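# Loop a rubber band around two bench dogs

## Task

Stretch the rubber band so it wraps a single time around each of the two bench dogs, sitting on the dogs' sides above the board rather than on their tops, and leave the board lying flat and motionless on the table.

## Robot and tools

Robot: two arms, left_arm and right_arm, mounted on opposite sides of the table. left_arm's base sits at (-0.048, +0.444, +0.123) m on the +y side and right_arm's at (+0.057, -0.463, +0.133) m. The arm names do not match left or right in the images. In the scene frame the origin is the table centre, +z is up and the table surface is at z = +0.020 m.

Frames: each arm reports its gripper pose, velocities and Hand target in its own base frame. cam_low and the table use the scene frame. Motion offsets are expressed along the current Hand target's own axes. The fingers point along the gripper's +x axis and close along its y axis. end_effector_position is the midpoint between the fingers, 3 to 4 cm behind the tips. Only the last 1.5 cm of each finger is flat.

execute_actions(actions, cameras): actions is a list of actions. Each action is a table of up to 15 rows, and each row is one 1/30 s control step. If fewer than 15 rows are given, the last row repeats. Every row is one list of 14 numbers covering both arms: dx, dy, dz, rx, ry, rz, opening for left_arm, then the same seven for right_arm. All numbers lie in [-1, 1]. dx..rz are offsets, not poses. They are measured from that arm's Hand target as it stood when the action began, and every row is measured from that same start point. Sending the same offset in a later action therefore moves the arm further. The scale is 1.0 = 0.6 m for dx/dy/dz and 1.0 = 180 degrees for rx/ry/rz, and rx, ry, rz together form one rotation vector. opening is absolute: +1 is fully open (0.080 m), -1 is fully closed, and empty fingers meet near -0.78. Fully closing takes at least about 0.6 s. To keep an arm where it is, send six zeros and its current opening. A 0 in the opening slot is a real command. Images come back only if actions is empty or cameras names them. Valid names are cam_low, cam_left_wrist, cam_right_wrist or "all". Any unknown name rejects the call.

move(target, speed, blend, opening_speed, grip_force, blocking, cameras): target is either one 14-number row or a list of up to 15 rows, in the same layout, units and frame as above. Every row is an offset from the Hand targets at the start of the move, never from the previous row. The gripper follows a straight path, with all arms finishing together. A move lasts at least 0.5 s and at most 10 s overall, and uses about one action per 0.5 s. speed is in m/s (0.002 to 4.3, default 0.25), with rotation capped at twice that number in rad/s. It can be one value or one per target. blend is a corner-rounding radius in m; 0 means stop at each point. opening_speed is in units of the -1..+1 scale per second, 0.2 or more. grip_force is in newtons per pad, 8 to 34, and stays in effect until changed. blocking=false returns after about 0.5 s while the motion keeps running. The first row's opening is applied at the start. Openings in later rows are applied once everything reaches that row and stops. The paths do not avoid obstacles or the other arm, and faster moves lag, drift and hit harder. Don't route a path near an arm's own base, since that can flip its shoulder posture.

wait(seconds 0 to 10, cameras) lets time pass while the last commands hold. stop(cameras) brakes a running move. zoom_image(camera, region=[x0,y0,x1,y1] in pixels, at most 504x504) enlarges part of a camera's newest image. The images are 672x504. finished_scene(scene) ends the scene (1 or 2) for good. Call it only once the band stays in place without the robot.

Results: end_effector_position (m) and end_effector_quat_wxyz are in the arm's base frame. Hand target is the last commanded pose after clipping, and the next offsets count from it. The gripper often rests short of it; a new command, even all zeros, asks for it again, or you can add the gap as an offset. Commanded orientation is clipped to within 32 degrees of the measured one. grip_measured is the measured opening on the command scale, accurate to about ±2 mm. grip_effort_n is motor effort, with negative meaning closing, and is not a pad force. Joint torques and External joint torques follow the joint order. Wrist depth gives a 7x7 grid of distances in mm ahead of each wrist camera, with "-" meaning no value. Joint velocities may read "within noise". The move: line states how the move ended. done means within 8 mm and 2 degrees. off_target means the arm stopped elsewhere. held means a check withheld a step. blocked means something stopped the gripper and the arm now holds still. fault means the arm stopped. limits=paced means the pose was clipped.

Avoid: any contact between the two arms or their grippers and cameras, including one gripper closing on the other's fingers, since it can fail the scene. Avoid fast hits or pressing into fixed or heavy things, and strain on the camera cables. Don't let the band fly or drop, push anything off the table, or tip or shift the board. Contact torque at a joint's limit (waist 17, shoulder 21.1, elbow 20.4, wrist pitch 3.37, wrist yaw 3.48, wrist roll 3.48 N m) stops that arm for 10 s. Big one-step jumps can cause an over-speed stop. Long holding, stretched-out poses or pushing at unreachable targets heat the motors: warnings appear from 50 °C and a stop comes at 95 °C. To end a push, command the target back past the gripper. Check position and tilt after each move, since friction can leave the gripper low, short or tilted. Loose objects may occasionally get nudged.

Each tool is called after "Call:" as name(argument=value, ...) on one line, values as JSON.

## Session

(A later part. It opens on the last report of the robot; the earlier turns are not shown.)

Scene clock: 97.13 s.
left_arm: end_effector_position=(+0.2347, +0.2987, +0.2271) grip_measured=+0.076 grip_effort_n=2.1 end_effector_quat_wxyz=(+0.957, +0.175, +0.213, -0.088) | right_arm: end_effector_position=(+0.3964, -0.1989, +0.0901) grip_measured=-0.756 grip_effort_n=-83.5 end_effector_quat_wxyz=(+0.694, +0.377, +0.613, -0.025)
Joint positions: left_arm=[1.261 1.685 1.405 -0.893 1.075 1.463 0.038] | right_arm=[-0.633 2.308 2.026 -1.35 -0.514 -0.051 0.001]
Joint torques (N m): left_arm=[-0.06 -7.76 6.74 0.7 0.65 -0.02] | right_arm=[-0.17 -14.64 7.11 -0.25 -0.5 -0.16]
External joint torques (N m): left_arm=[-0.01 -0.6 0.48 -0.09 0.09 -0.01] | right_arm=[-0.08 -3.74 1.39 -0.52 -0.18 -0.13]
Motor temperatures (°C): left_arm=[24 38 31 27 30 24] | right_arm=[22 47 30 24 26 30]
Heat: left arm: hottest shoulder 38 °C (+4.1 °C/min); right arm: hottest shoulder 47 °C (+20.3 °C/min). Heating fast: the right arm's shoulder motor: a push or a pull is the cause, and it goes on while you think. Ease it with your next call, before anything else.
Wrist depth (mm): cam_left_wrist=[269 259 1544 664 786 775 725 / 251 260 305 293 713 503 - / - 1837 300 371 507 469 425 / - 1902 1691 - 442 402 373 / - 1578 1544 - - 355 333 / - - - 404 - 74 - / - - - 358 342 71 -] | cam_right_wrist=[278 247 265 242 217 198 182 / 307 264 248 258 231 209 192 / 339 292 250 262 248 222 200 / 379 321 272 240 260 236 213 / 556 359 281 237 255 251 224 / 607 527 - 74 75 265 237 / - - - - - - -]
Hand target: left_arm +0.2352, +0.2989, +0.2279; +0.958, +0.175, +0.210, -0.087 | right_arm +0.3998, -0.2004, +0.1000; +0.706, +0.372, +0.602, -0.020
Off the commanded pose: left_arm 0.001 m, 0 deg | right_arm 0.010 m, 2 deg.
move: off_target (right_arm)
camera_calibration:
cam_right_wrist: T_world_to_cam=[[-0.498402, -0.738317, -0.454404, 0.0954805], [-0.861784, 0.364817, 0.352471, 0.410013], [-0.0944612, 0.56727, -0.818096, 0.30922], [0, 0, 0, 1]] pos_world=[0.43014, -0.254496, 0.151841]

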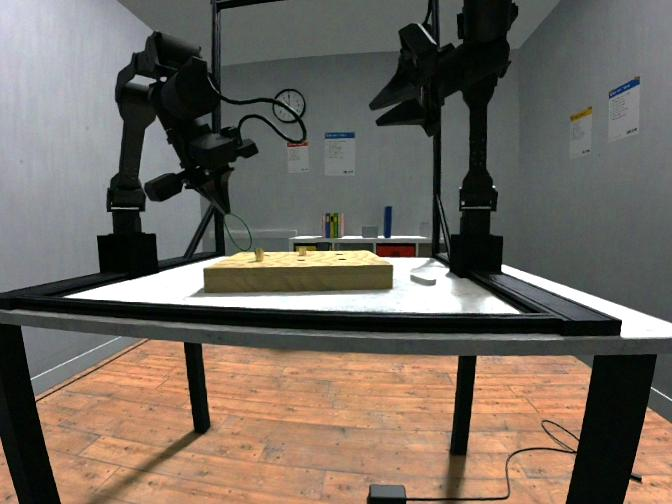

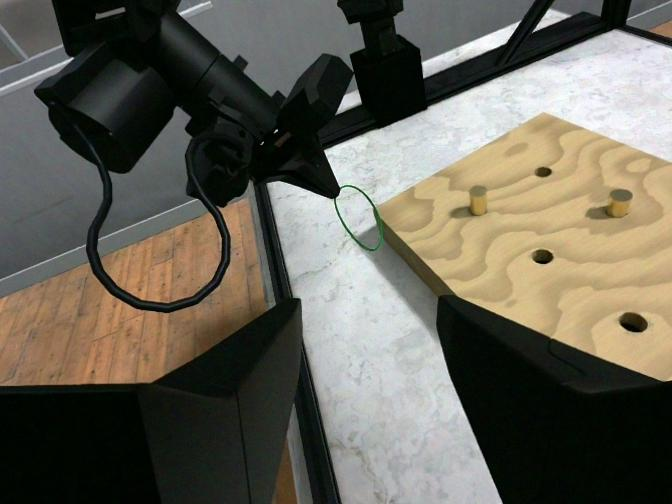

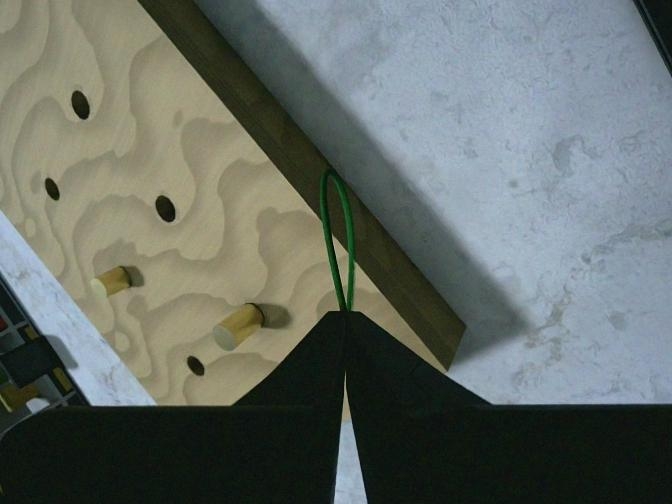

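Call:
move(target=[0,0,0,0,0,0,0.076,0.203,0.443,-0.187,0,0,0,-1], speed=0.2, cameras=["all"])

Call:
zoom_image(camera="cam_low", region=[230, 190, 370, 275])

Call:
zoom_image(camera="cam_left_wrist", region=[432, 100, 672, 280])

Scene clock: 121.67 s.
left_arm: end_effector_position=(+0.2347, +0.2987, +0.2271) grip_measured=+0.076 grip_effort_n=2.1 end_effector_quat_wxyz=(+0.957, +0.175, +0.213, -0.088) | right_arm: end_effector_position=(+0.4615, +0.1039, +0.1284) grip_measured=-0.756 grip_effort_n=-83.5 end_effector_quat_wxyz=(+0.705, +0.371, +0.605, -0.023)
Joint positions: left_arm=[1.261 1.685 1.405 -0.893 1.075 1.463 0.038] | right_arm=[0.098 2.079 1.795 -0.947 -0.399 0.751 0.001]
Joint torques (N m): left_arm=[-0.09 -7.8 6.74 0.75 0.62 -0.05] | right_arm=[0.03 -10.44 7.91 0.8 -0.13 0.14]
External joint torques (N m): left_arm=[-0.1 -0.67 0.47 -0.05 0.08 -0.04] | right_arm=[0.11 -0.52 1.69 -0.06 0.07 0.16]
Heat: left arm: hottest shoulder 39 °C (+3.0 °C/min); right arm: hottest shoulder 48 °C (+18.1 °C/min).
Wrist depth (mm): cam_left_wrist=[1430 - - 662 786 307 230 / 1420 1691 - 856 764 534 - / 1837 1746 2049 - 490 469 424 / 1991 1869 1821 - 445 401 372 / 1761 1614 1567 - - 355 330 / - - - 407 - 74 - / - - - 348 - 71 -] | cam_right_wrist=[388 343 252 228 207 189 175 / 421 356 269 240 217 199 183 / 1792 401 355 255 231 205 191 / 1881 432 383 331 245 222 202 / 1602 1806 414 343 258 234 214 / 1649 1698 - 74 75 246 221 / - - - - - - -]
Hand target: left_arm +0.2352, +0.2989, +0.2279; +0.958, +0.175, +0.210, -0.087 | right_arm +0.4662, +0.1043, +0.1280; +0.706, +0.372, +0.602, -0.020
Off the commanded pose: left_arm 0.001 m, 0 deg | right_arm 0.005 m, 0 deg.
move: done
camera_calibration:
cam_right_wrist: T_world_to_cam=[[-0.482598, -0.747697, -0.456124, 0.362762], [-0.872541, 0.365261, 0.324433, 0.35075], [-0.0759728, 0.554557, -0.82867, 0.169075], [0, 0, 0, 1]] pos_world=[0.493956, 0.0493587, 0.191777]

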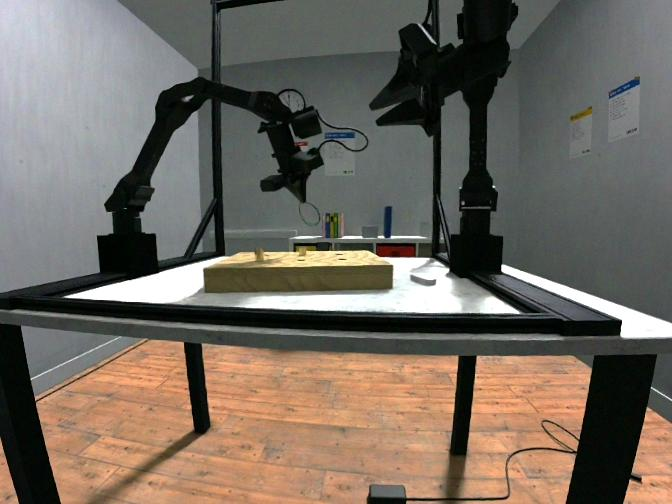

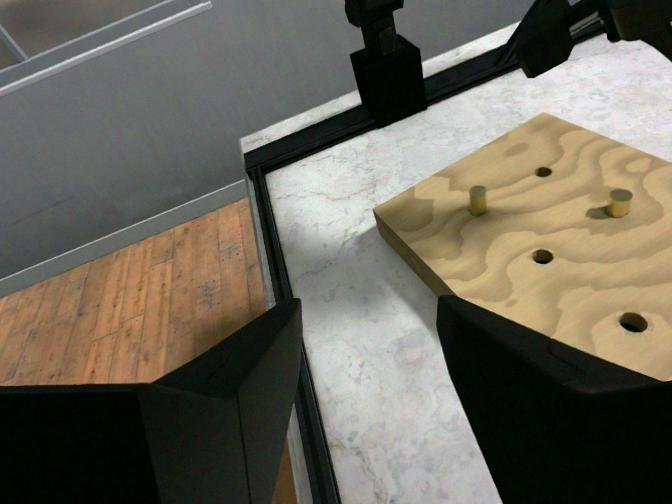

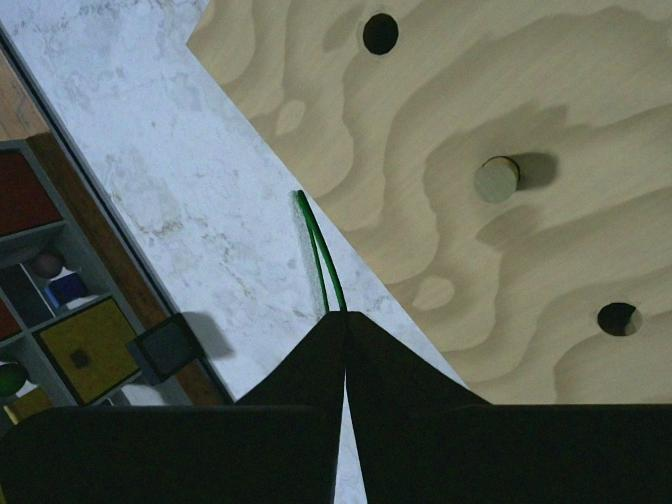

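Scaled by 3.600 from the camera's 672x504 image, which has a finer 960x720 frame.

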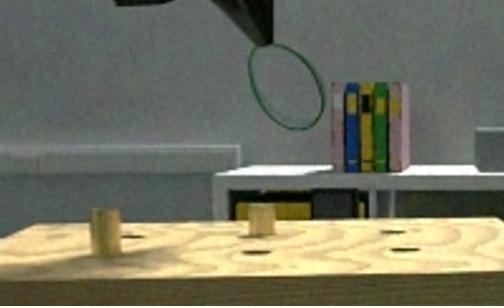

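Scaled by 2.100 from the camera's 672x504 image, which has a finer 960x720 frame.

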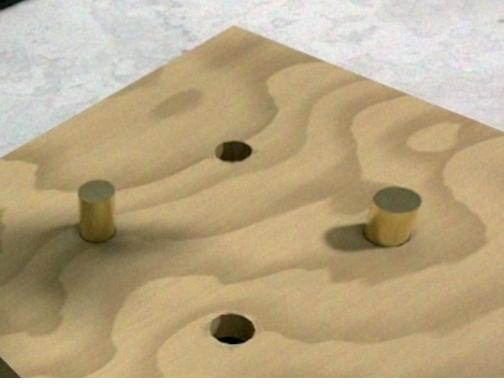

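Call:
move(target=[0,0,0,0,0,0,0.076,0.104,-0.06,-0.008,0,0,0,-1], speed=0.12, cameras=["all"])

Call:
zoom_image(camera="cam_low", region=[230, 190, 370, 275])

Call:
zoom_image(camera="cam_left_wrist", region=[432, 100, 672, 280])

Scene clock: 129.60 s.
left_arm: end_effector_position=(+0.2347, +0.2987, +0.2271) grip_measured=+0.076 grip_effort_n=2.1 end_effector_quat_wxyz=(+0.957, +0.175, +0.213, -0.088) | right_arm: end_effector_position=(+0.4639, +0.1057, +0.0636) grip_measured=-0.756 grip_effort_n=-83.5 end_effector_quat_wxyz=(+0.710, +0.373, +0.597, -0.019)
Joint positions: left_arm=[1.261 1.685 1.405 -0.893 1.075 1.463 0.038] | right_arm=[0.101 2.118 1.588 -0.678 -0.397 0.758 0.001]
Joint torques (N m): left_arm=[-0.12 -7.83 6.91 0.72 0.61 -0.03] | right_arm=[0.37 -10.82 4.6 1.19 -0.17 0.14]
External joint torques (N m): left_arm=[-0.15 -0.75 0.7 -0.07 0.06 -0.02] | right_arm=[0.37 -0.77 -1.46 0.3 0.04 0.16]
Heat: left arm: hottest shoulder 39 °C (+2.0 °C/min); right arm: hottest shoulder 49 °C (+16.1 °C/min).
Wrist depth (mm): cam_left_wrist=[1332 - 1578 1555 646 745 270 / - 1533 - 720 - 363 269 / 1366 - 1886 - 499 464 424 / 1902 1920 1665 - 443 402 369 / 1746 1665 1544 - - 356 330 / - - - - - 74 - / - - - 358 - 71 -] | cam_right_wrist=[305 205 183 168 149 136 126 / 327 292 197 174 157 143 131 / 361 320 208 184 165 149 137 / 1698 341 296 194 176 158 144 / 1686 361 320 201 185 167 151 / 1559 - - 74 75 174 160 / - - - - - - -]
Hand target: left_arm +0.2352, +0.2989, +0.2279; +0.958, +0.175, +0.210, -0.087 | right_arm +0.4621, +0.1072, +0.0559; +0.706, +0.372, +0.602, -0.020
Off the commanded pose: left_arm 0.001 m, 0 deg | right_arm 0.008 m, 1 deg.
move: done
camera_calibration:
cam_right_wrist: T_world_to_cam=[[-0.47641, -0.744735, -0.467337, 0.333207], [-0.877272, 0.367248, 0.309069, 0.376192], [-0.0585462, 0.557225, -0.828295, 0.106146], [0, 0, 0, 1]] pos_world=[0.49498, 0.0508478, 0.127371]

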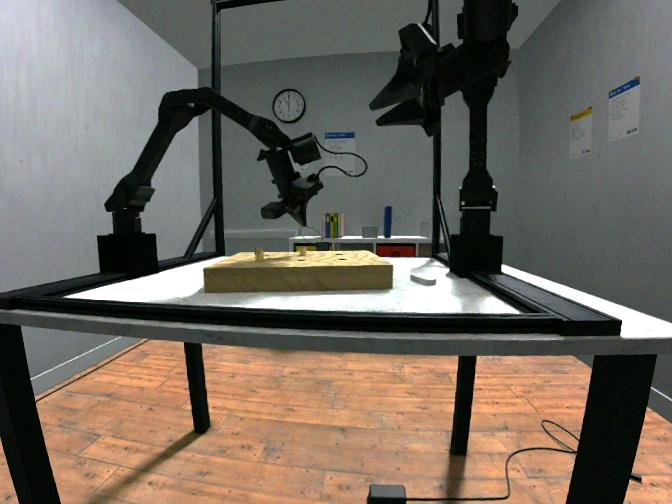

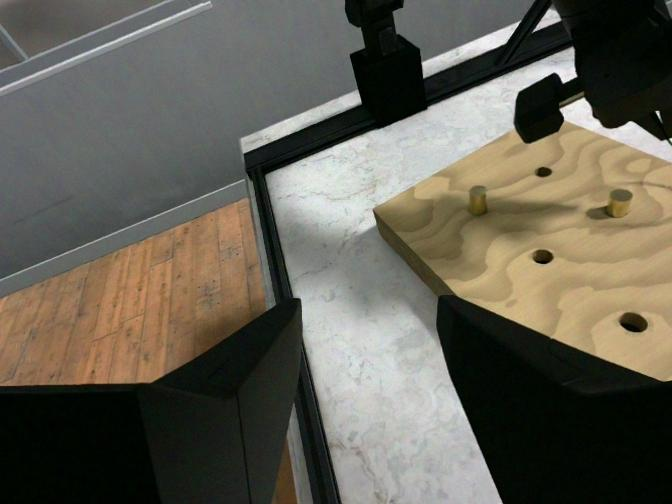

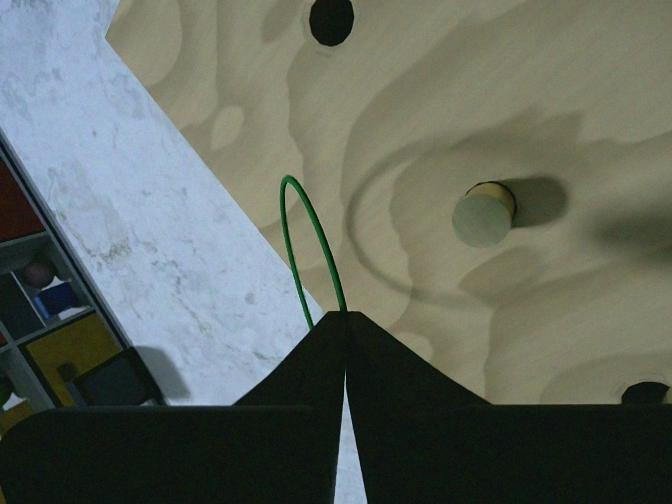

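Scaled by 3.600 from the camera's 672x504 image, which has a finer 960x720 frame.

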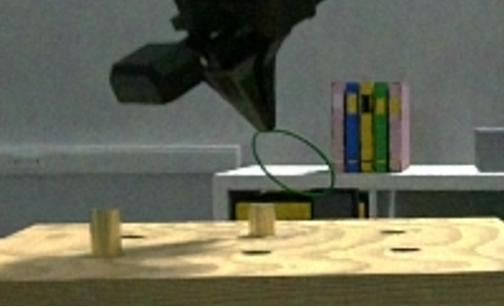

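Scaled by 2.100 from the camera's 672x504 image, which has a finer 960x720 frame.

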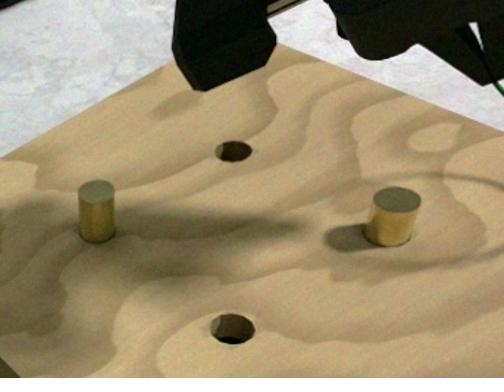

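Call:
move(target=[0,0,0,0,0,0,0.076,0.034,-0.017,0,0,0,0,-1], speed=0.1, cameras=["all"])

Call:
zoom_image(camera="cam_low", region=[260, 210, 344, 273])

Call:
zoom_image(camera="cam_left_wrist", region=[532, 100, 672, 205])

Scene clock: 135.03 s.
left_arm: end_effector_position=(+0.2347, +0.2987, +0.2271) grip_measured=+0.076 grip_effort_n=2.1 end_effector_quat_wxyz=(+0.957, +0.175, +0.213, -0.088) | right_arm: end_effector_position=(+0.4652, +0.1069, +0.0418) grip_measured=-0.756 grip_effort_n=-83.5 end_effector_quat_wxyz=(+0.710, +0.373, +0.597, -0.019)
Joint positions: left_arm=[1.261 1.685 1.405 -0.893 1.075 1.463 0.038] | right_arm=[0.104 2.149 1.545 -0.602 -0.396 0.762 0.001]
Joint torques (N m): left_arm=[-0.01 -7.71 6.8 0.7 0.65 -0.02] | right_arm=[0.22 -10.7 4.46 1.24 -0.13 0.14]
External joint torques (N m): left_arm=[-0.01 -0.62 0.57 -0.09 0.1 0] | right_arm=[0.21 -0.73 -1.43 0.33 0.07 0.16]
Heat: left arm: hottest shoulder 39 °C (+2.0 °C/min); right arm: hottest shoulder 49 °C (+13.2 °C/min).
Wrist depth (mm): cam_left_wrist=[- 1578 1578 652 - 306 283 / - 1955 1705 740 687 368 280 / 1791 - 2291 - 507 459 422 / 1937 1902 1718 - 456 399 373 / 1806 1665 1490 - - 355 330 / - - - - - 74 - / - - - 348 - 71 -] | cam_right_wrist=[277 180 159 143 131 118 109 / 299 190 170 152 136 124 114 / 324 283 182 158 143 130 119 / 353 306 193 169 153 136 124 / 1548 327 287 174 160 144 131 / 1548 361 - 74 75 150 136 / - - - - - - -]
Hand target: left_arm +0.2352, +0.2989, +0.2279; +0.958, +0.175, +0.210, -0.087 | right_arm +0.4628, +0.1084, +0.0331; +0.706, +0.372, +0.602, -0.020
Off the commanded pose: left_arm 0.001 m, 0 deg | right_arm 0.009 m, 1 deg.
move: off_target (right_arm)
camera_calibration:
cam_right_wrist: T_world_to_cam=[[-0.475885, -0.744616, -0.468061, 0.324338], [-0.87768, 0.367776, 0.307275, 0.383868], [-0.0566606, 0.557035, -0.828554, 0.0866748], [0, 0, 0, 1]] pos_world=[0.496172, 0.0520488, 0.105671]

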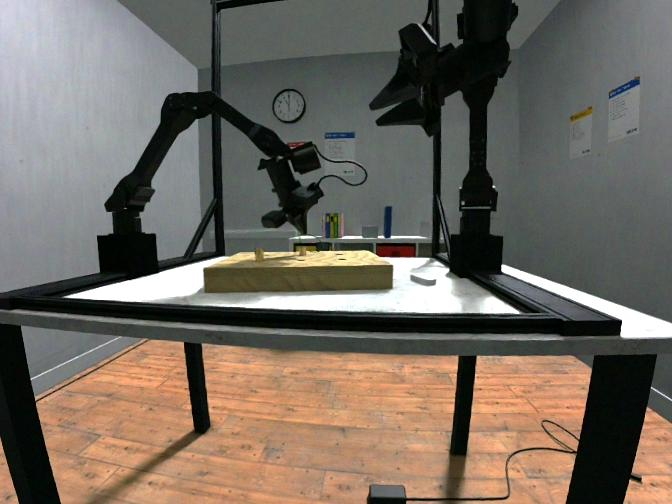

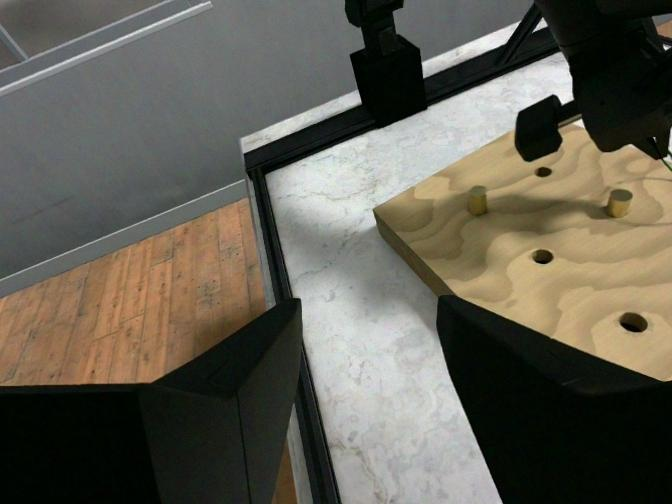

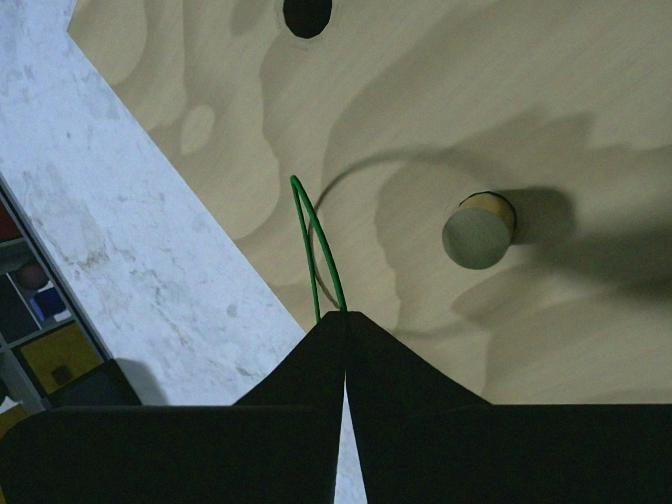

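Scaled by 6.000 from the camera's 672x504 image, which has a finer 960x720 frame.

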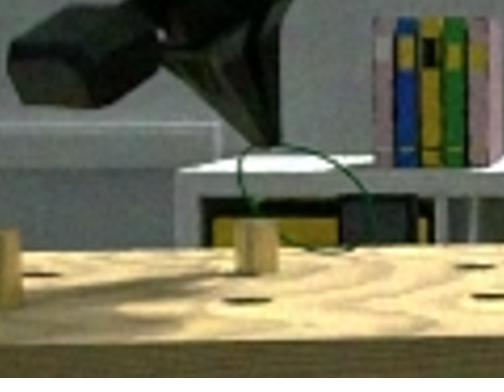

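Scaled by 3.600 from the camera's 672x504 image, which has a finer 960x720 frame.

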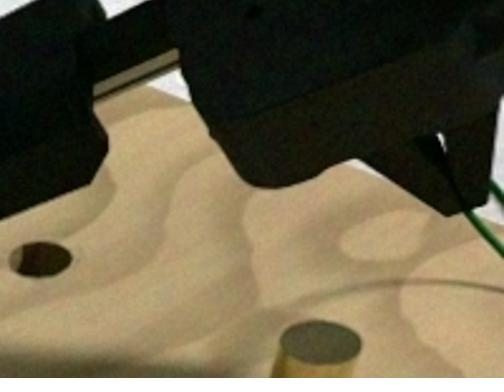

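Call:
move(target=[0,0,0,0,0,0,0.076,0.022,-0.012,0,0,0,0,-1], speed=0.1, cameras=["cam_low","cam_right_wrist","cam_left_wrist"])

Call:
zoom_image(camera="cam_low", region=[260, 210, 344, 273])

Call:
zoom_image(camera="cam_left_wrist", region=[532, 100, 672, 205])

Scene clock: 139.50 s.
left_arm: end_effector_position=(+0.2347, +0.2987, +0.2271) grip_measured=+0.076 grip_effort_n=2.1 end_effector_quat_wxyz=(+0.957, +0.175, +0.213, -0.088) | right_arm: end_effector_position=(+0.4661, +0.1072, +0.0272) grip_measured=-0.756 grip_effort_n=-83.5 end_effector_quat_wxyz=(+0.711, +0.373, +0.596, -0.019)
Joint positions: left_arm=[1.261 1.685 1.405 -0.893 1.075 1.463 0.038] | right_arm=[0.104 2.172 1.52 -0.551 -0.396 0.762 0.001]
Joint torques (N m): left_arm=[-0.21 -7.77 6.82 0.69 0.66 -0.04] | right_arm=[0.33 -10.71 4.31 1.26 -0.14 0.16]
External joint torques (N m): left_arm=[-0.25 -0.66 0.58 -0.09 0.11 -0.02] | right_arm=[0.33 -0.58 -1.5 0.37 0.06 0.18]
Heat: left arm: hottest shoulder 39 °C (+2.0 °C/min); right arm: hottest shoulder 49 °C (+11.1 °C/min).
Wrist depth (mm): cam_left_wrist=[1225 - 1490 619 - 303 260 / - - - 766 - 359 288 / - - 1821 - 500 451 399 / 1821 1886 1776 - 442 401 369 / 1837 1652 1555 - - 358 332 / - - - 426 - 74 - / - - - 352 - 71 -] | cam_right_wrist=[179 161 144 128 116 105 98 / 274 172 152 136 123 112 101 / 298 262 163 142 129 117 106 / 326 277 174 151 135 120 113 / 357 326 266 155 144 130 116 / 1538 341 - 74 75 136 121 / - - - - - - -]
Hand target: left_arm +0.2352, +0.2989, +0.2279; +0.958, +0.175, +0.210, -0.087 | right_arm +0.4631, +0.1086, +0.0182; +0.706, +0.372, +0.602, -0.020
Off the commanded pose: left_arm 0.001 m, 0 deg | right_arm 0.010 m, 1 deg.
move: off_target (right_arm)
camera_calibration:
cam_right_wrist: T_world_to_cam=[[-0.474607, -0.744674, -0.469265, 0.31758], [-0.878472, 0.367376, 0.305486, 0.389399], [-0.0550908, 0.557221, -0.828534, 0.0737414], [0, 0, 0, 1]] pos_world=[0.496865, 0.0523479, 0.0911708]

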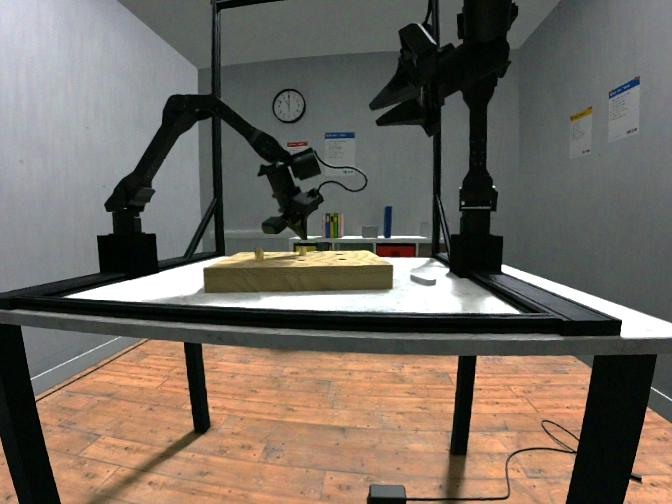

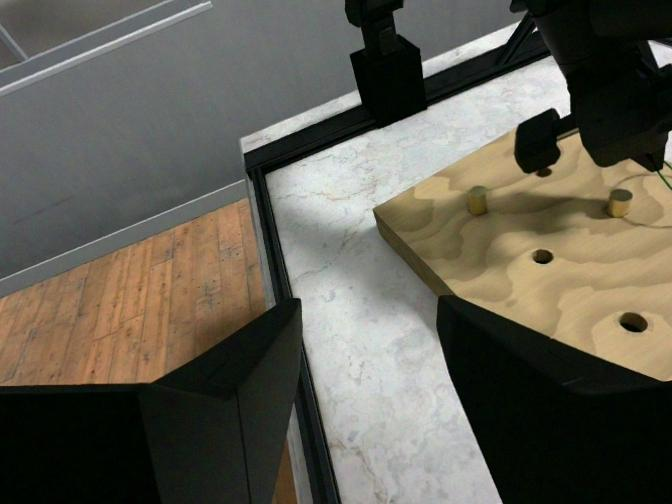

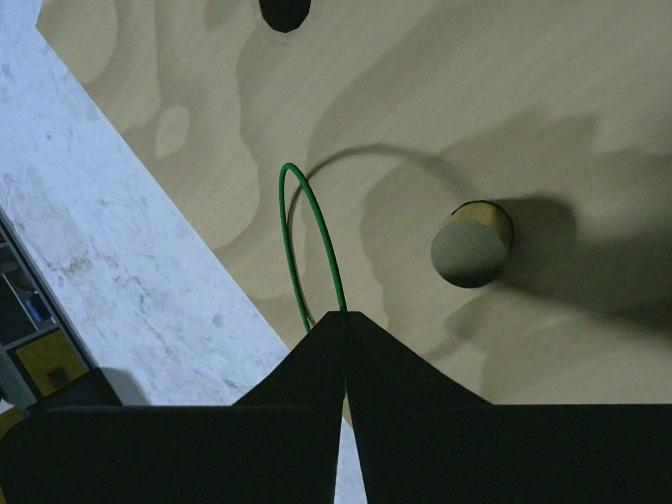

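Scaled by 6.000 from the camera's 672x504 image, which has a finer 960x720 frame.

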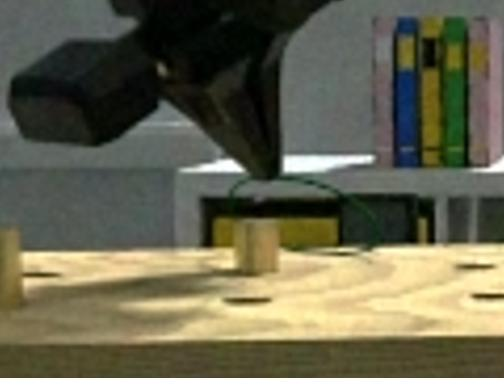

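Scaled by 3.600 from the camera's 672x504 image, which has a finer 960x720 frame.

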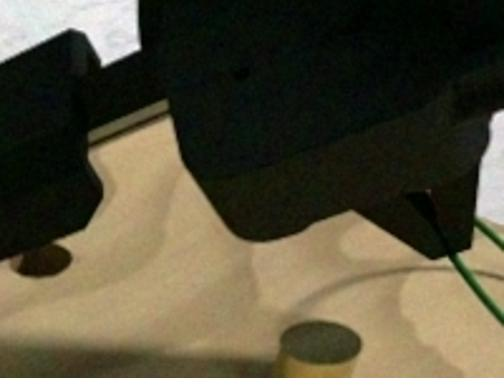

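Call:
move(target=[0,0,0,0,0,0,0.076,-0.046,-0.04,0,0,0,0,-1], speed=0.08, cameras=["cam_low","cam_right_wrist","cam_left_wrist"])

Call:
zoom_image(camera="cam_low", region=[260, 210, 344, 273])

Call:
zoom_image(camera="cam_left_wrist", region=[532, 130, 672, 235])

Scene clock: 143.67 s.
left_arm: end_effector_position=(+0.2347, +0.2987, +0.2271) grip_measured=+0.076 grip_effort_n=2.1 end_effector_quat_wxyz=(+0.957, +0.175, +0.213, -0.088) | right_arm: end_effector_position=(+0.4471, +0.0783, +0.0270) grip_measured=-0.756 grip_effort_n=-83.5 end_effector_quat_wxyz=(+0.705, +0.373, +0.602, -0.026)
Joint positions: left_arm=[1.261 1.685 1.405 -0.893 1.075 1.463 0.038] | right_arm=[0.04 2.114 1.434 -0.568 -0.413 0.702 0.001]
Joint torques (N m): left_arm=[-0.07 -7.76 6.69 0.71 0.63 -0.06] | right_arm=[0.2 -13.36 4.18 0.39 -0.32 -0.16]
External joint torques (N m): left_arm=[-0.07 -0.61 0.43 -0.08 0.07 -0.04] | right_arm=[0.31 -3.7 -1.54 -0.45 -0.11 -0.13]
Heat: left arm: hottest shoulder 39 °C (+1.0 °C/min); right arm: hottest shoulder 48 °C (+9.1 °C/min).
Wrist depth (mm): cam_left_wrist=[1239 1459 1602 666 642 299 232 / - 1776 - 710 660 321 291 / - - 1920 - 490 450 414 / 1937 1937 1732 552 445 404 369 / 1806 1652 1567 - - 357 332 / - - - - 374 74 - / - - - 355 345 71 -] | cam_right_wrist=[177 160 142 128 116 106 99 / 193 172 151 136 123 112 103 / 296 185 163 140 129 118 108 / 326 285 176 149 138 124 114 / 368 310 190 158 146 131 119 / 359 335 - 74 75 138 124 / - - - - - - -]
Hand target: left_arm +0.2352, +0.2989, +0.2279; +0.958, +0.175, +0.210, -0.087 | right_arm +0.4440, +0.0797, +0.0300; +0.706, +0.372, +0.602, -0.020
Off the commanded pose: left_arm 0.001 m, 0 deg | right_arm 0.004 m, 1 deg.
move: done
camera_calibration:
cam_right_wrist: T_world_to_cam=[[-0.489466, -0.743279, -0.456026, 0.29307], [-0.869325, 0.374809, 0.322169, 0.378311], [-0.0685388, 0.554125, -0.829607, 0.0948796], [0, 0, 0, 1]] pos_world=[0.478826, 0.0234636, 0.0904804]

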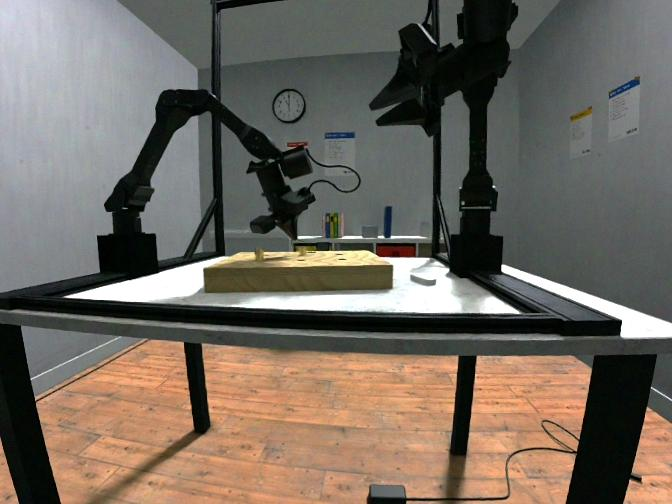

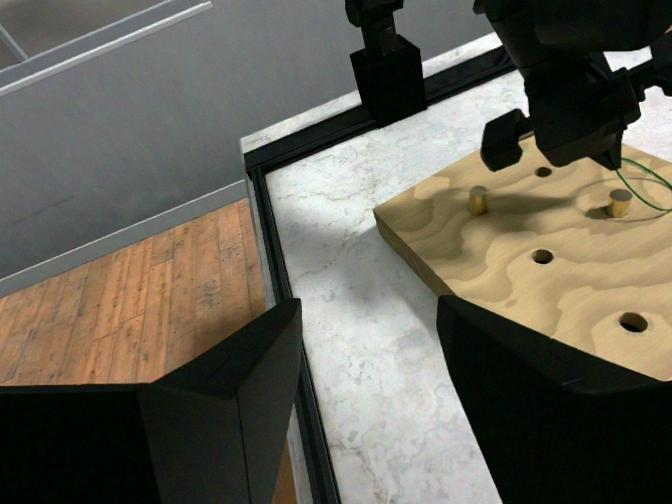

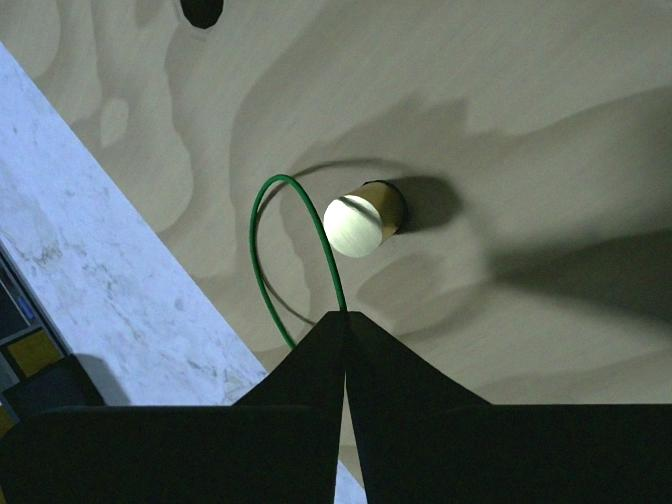

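Scaled by 6.000 from the camera's 672x504 image, which has a finer 960x720 frame.

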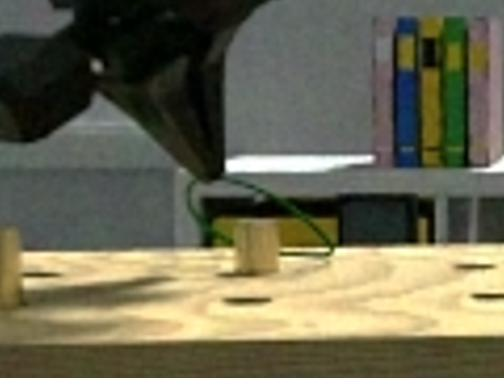

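Scaled by 3.600 from the camera's 672x504 image, which has a finer 960x720 frame.

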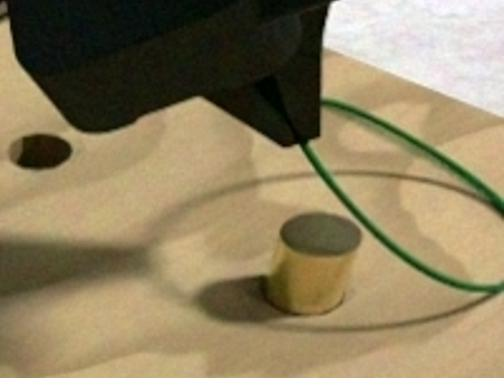

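Call:
move(target=[[0,0,0,0,0,0,0.076,-0.018,0.0,0,0,0,0,-1],[0,0,0,0,0,0,0.076,-0.027,-0.013,0.03,0,0,0,-1]], speed=0.08, cameras=["cam_low","cam_right_wrist","cam_left_wrist"])

Call:
zoom_image(camera="cam_low", region=[260, 210, 344, 273])

Call:
zoom_image(camera="cam_left_wrist", region=[532, 130, 672, 235])

Scene clock: 154.20 s.
left_arm: end_effector_position=(+0.2347, +0.2987, +0.2271) grip_measured=+0.076 grip_effort_n=2.1 end_effector_quat_wxyz=(+0.957, +0.175, +0.213, -0.088) | right_arm: end_effector_position=(+0.4477, +0.0556, +0.0414) grip_measured=-0.756 grip_effort_n=-83.5 end_effector_quat_wxyz=(+0.706, +0.373, +0.601, -0.026)
Joint positions: left_arm=[1.261 1.685 1.405 -0.893 1.075 1.463 0.038] | right_arm=[-0.016 2.097 1.471 -0.644 -0.429 0.643 0.001]
Joint torques (N m): left_arm=[0 -7.8 6.75 0.7 0.65 -0.04] | right_arm=[0.19 -10.04 7.25 0.33 -0.35 -0.15]
External joint torques (N m): left_arm=[0 -0.67 0.53 -0.07 0.1 -0.02] | right_arm=[0.19 -0.44 1.45 -0.48 -0.12 -0.12]
Motor temperatures (°C): left_arm=[24 39 31 27 30 24] | right_arm=[22 54 31 25 27 30]
Heat: left arm: hottest shoulder 39 °C (+1.0 °C/min); right arm: hottest shoulder 54 °C (+8.1 °C/min). Heating fast: the right arm's shoulder motor: a push or a pull is the cause, and it goes on while you think. Ease it with your next call, before anything else.
Wrist depth (mm): cam_left_wrist=[1411 - - 652 1578 288 274 / - - - - 692 300 267 / - - 1705 644 484 453 418 / 1718 1973 1761 555 446 403 372 / 1791 1718 1555 - - 356 329 / - - - - - 74 - / - - - 352 - 71 -] | cam_right_wrist=[199 178 158 142 130 120 109 / 216 191 169 151 136 124 115 / 322 206 183 159 145 132 119 / 352 307 195 154 153 139 126 / 402 326 211 175 162 146 133 / 384 366 - 74 75 153 138 / - - - - - - -]
Hand target: left_arm +0.2352, +0.2989, +0.2279; +0.958, +0.175, +0.210, -0.087 | right_arm +0.4509, +0.0574, +0.0402; +0.706, +0.372, +0.602, -0.020
Off the commanded pose: left_arm 0.001 m, 0 deg | right_arm 0.004 m, 1 deg.
MOTOR HOT: joint 2 (shoulder) of the right arm reports 54 °C; the controller stops that arm at 95 °C. To cool a motor, set the load down, stop pushing, or move to a pose that needs little force.
move: done
camera_calibration:
cam_right_wrist: T_world_to_cam=[[-0.488787, -0.743434, -0.4565, 0.282856], [-0.869783, 0.374757, 0.32099, 0.383003], [-0.067558, 0.553952, -0.829803, 0.11894], [0, 0, 0, 1]] pos_world=[0.479421, 0.000864286, 0.104881]

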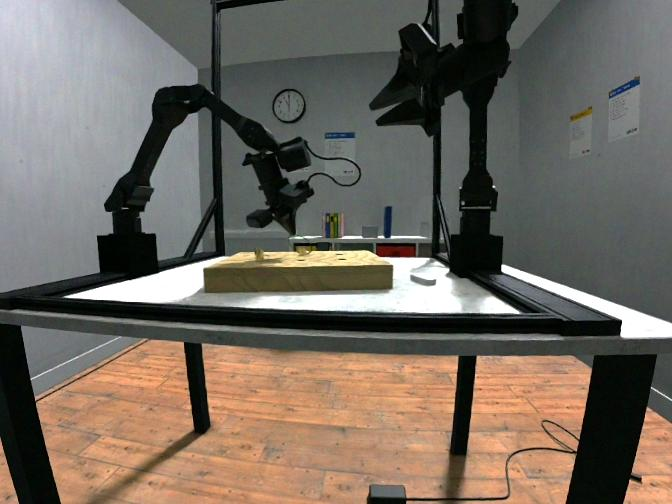

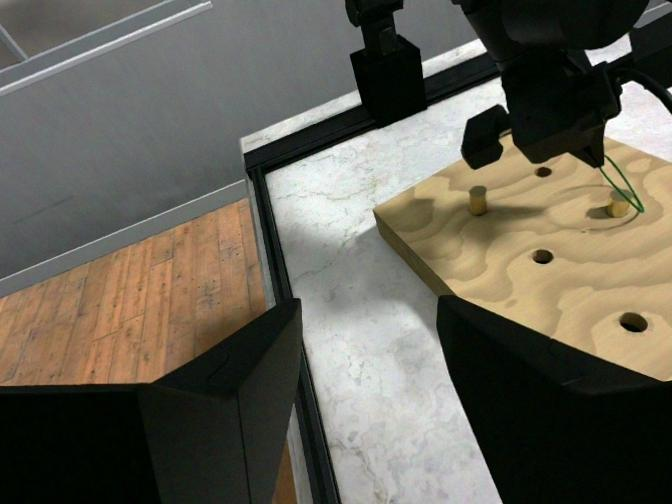

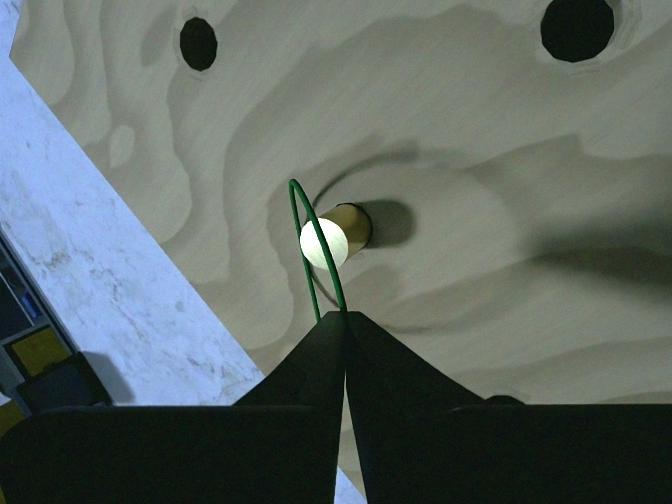

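Scaled by 6.000 from the camera's 672x504 image, which has a finer 960x720 frame.

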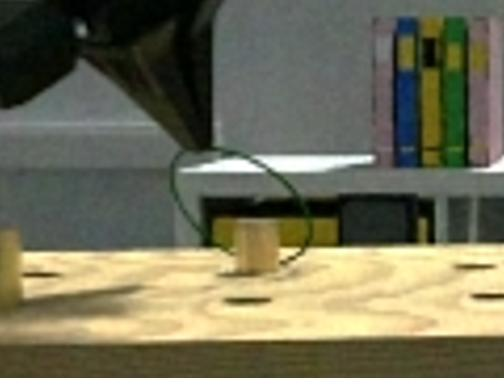

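Scaled by 3.600 from the camera's 672x504 image, which has a finer 960x720 frame.

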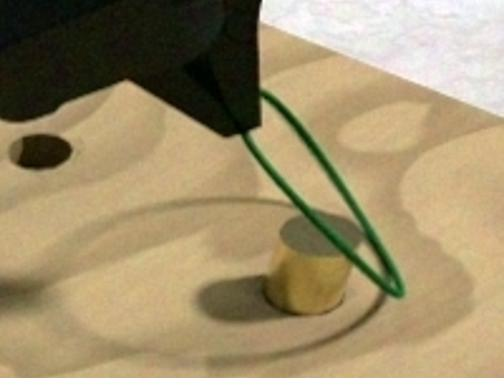

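Call:
move(target=[0,0,0,0,0,0,0.076,-0.0125,-0.035,0.008,0,0,0,-1], speed=0.08, cameras=["cam_low","cam_right_wrist","cam_left_wrist"])

Call:
zoom_image(camera="cam_low", region=[260, 210, 344, 273])

Call:
zoom_image(camera="cam_left_wrist", region=[532, 130, 672, 235])

Scene clock: 158.60 s.
left_arm: end_effector_position=(+0.2347, +0.2987, +0.2271) grip_measured=+0.076 grip_effort_n=2.1 end_effector_quat_wxyz=(+0.957, +0.175, +0.213, -0.088) | right_arm: end_effector_position=(+0.4465, +0.0346, +0.0390) grip_measured=-0.756 grip_effort_n=-83.5 end_effector_quat_wxyz=(+0.710, +0.373, +0.598, -0.024)
Joint positions: left_arm=[1.261 1.685 1.405 -0.893 1.075 1.463 0.038] | right_arm=[-0.067 2.097 1.46 -0.646 -0.443 0.588 0.001]
Joint torques (N m): left_arm=[-0.18 -7.78 6.79 0.72 0.64 -0.05] | right_arm=[0.05 -11.75 4.12 0.33 -0.39 -0.16]
External joint torques (N m): left_arm=[-0.17 -0.57 0.51 -0.06 0.08 -0.03] | right_arm=[0.01 -2.16 -1.61 -0.44 -0.15 -0.13]
Heat: left arm: hottest shoulder 39 °C (+1.0 °C/min); right arm: hottest shoulder 53 °C (+6.0 °C/min). Fold the right arm in close to its base, or ease its load, before you think long.
Wrist depth (mm): cam_left_wrist=[1291 1522 - 629 310 224 269 / 1500 - 2174 756 722 296 280 / 1691 - 725 644 485 443 417 / 1937 1902 1705 - 445 401 373 / 1791 1665 1544 - 105 359 329 / - - - 410 - 74 - / - - - 359 - 71 -] | cam_right_wrist=[199 179 158 142 129 118 107 / 215 191 169 150 135 123 113 / 323 207 182 158 143 131 117 / 356 222 196 165 151 137 123 / 392 336 211 173 159 144 130 / 401 374 - 74 75 150 136 / - - - - - - -]
Hand target: left_arm +0.2352, +0.2989, +0.2279; +0.958, +0.175, +0.210, -0.087 | right_arm +0.4429, +0.0364, +0.0361; +0.706, +0.372, +0.602, -0.020
Off the commanded pose: left_arm 0.001 m, 0 deg | right_arm 0.005 m, 1 deg.
MOTOR HOT: still on. Joint 2 (shoulder) of the right arm reports 53 °C.
move: done
camera_calibration:
cam_right_wrist: T_world_to_cam=[[-0.4834, -0.744439, -0.46058, 0.263337], [-0.873436, 0.374944, 0.310688, 0.392563], [-0.0585964, 0.552474, -0.831468, 0.124673], [0, 0, 0, 1]] pos_world=[0.477482, -0.0200293, 0.102985]

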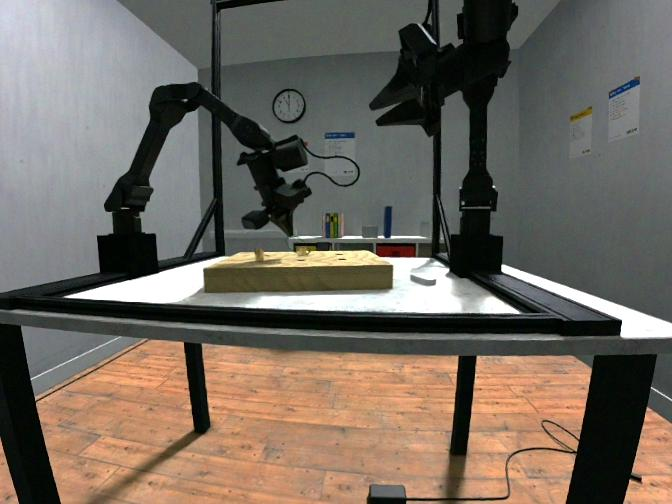

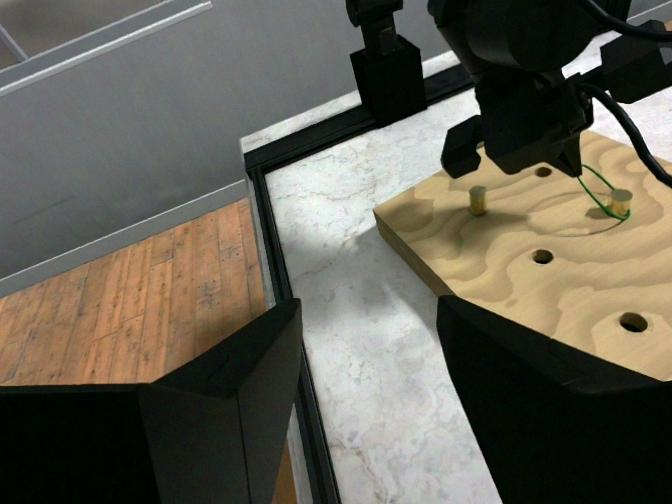

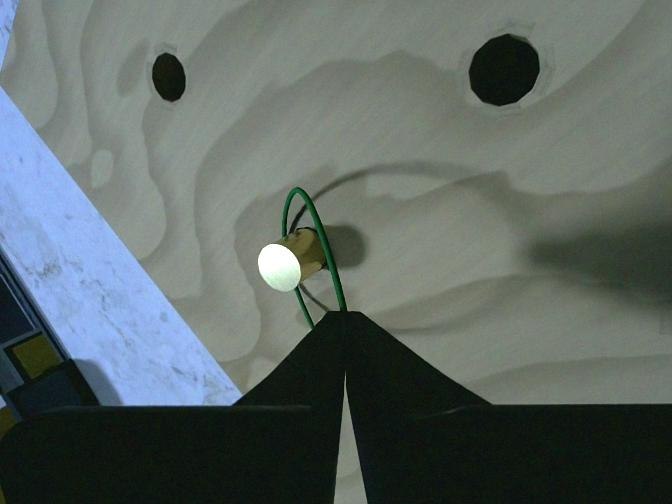

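Scaled by 6.000 from the camera's 672x504 image, which has a finer 960x720 frame.

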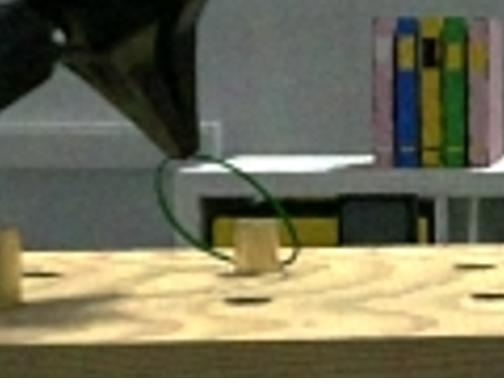

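Scaled by 3.600 from the camera's 672x504 image, which has a finer 960x720 frame.

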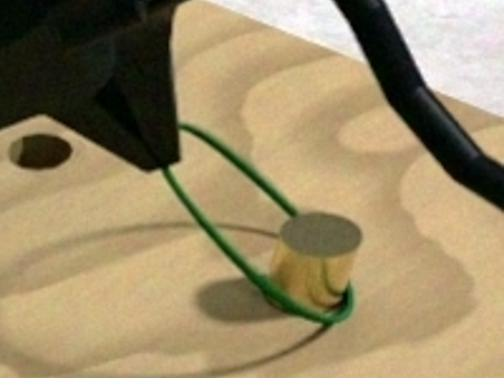

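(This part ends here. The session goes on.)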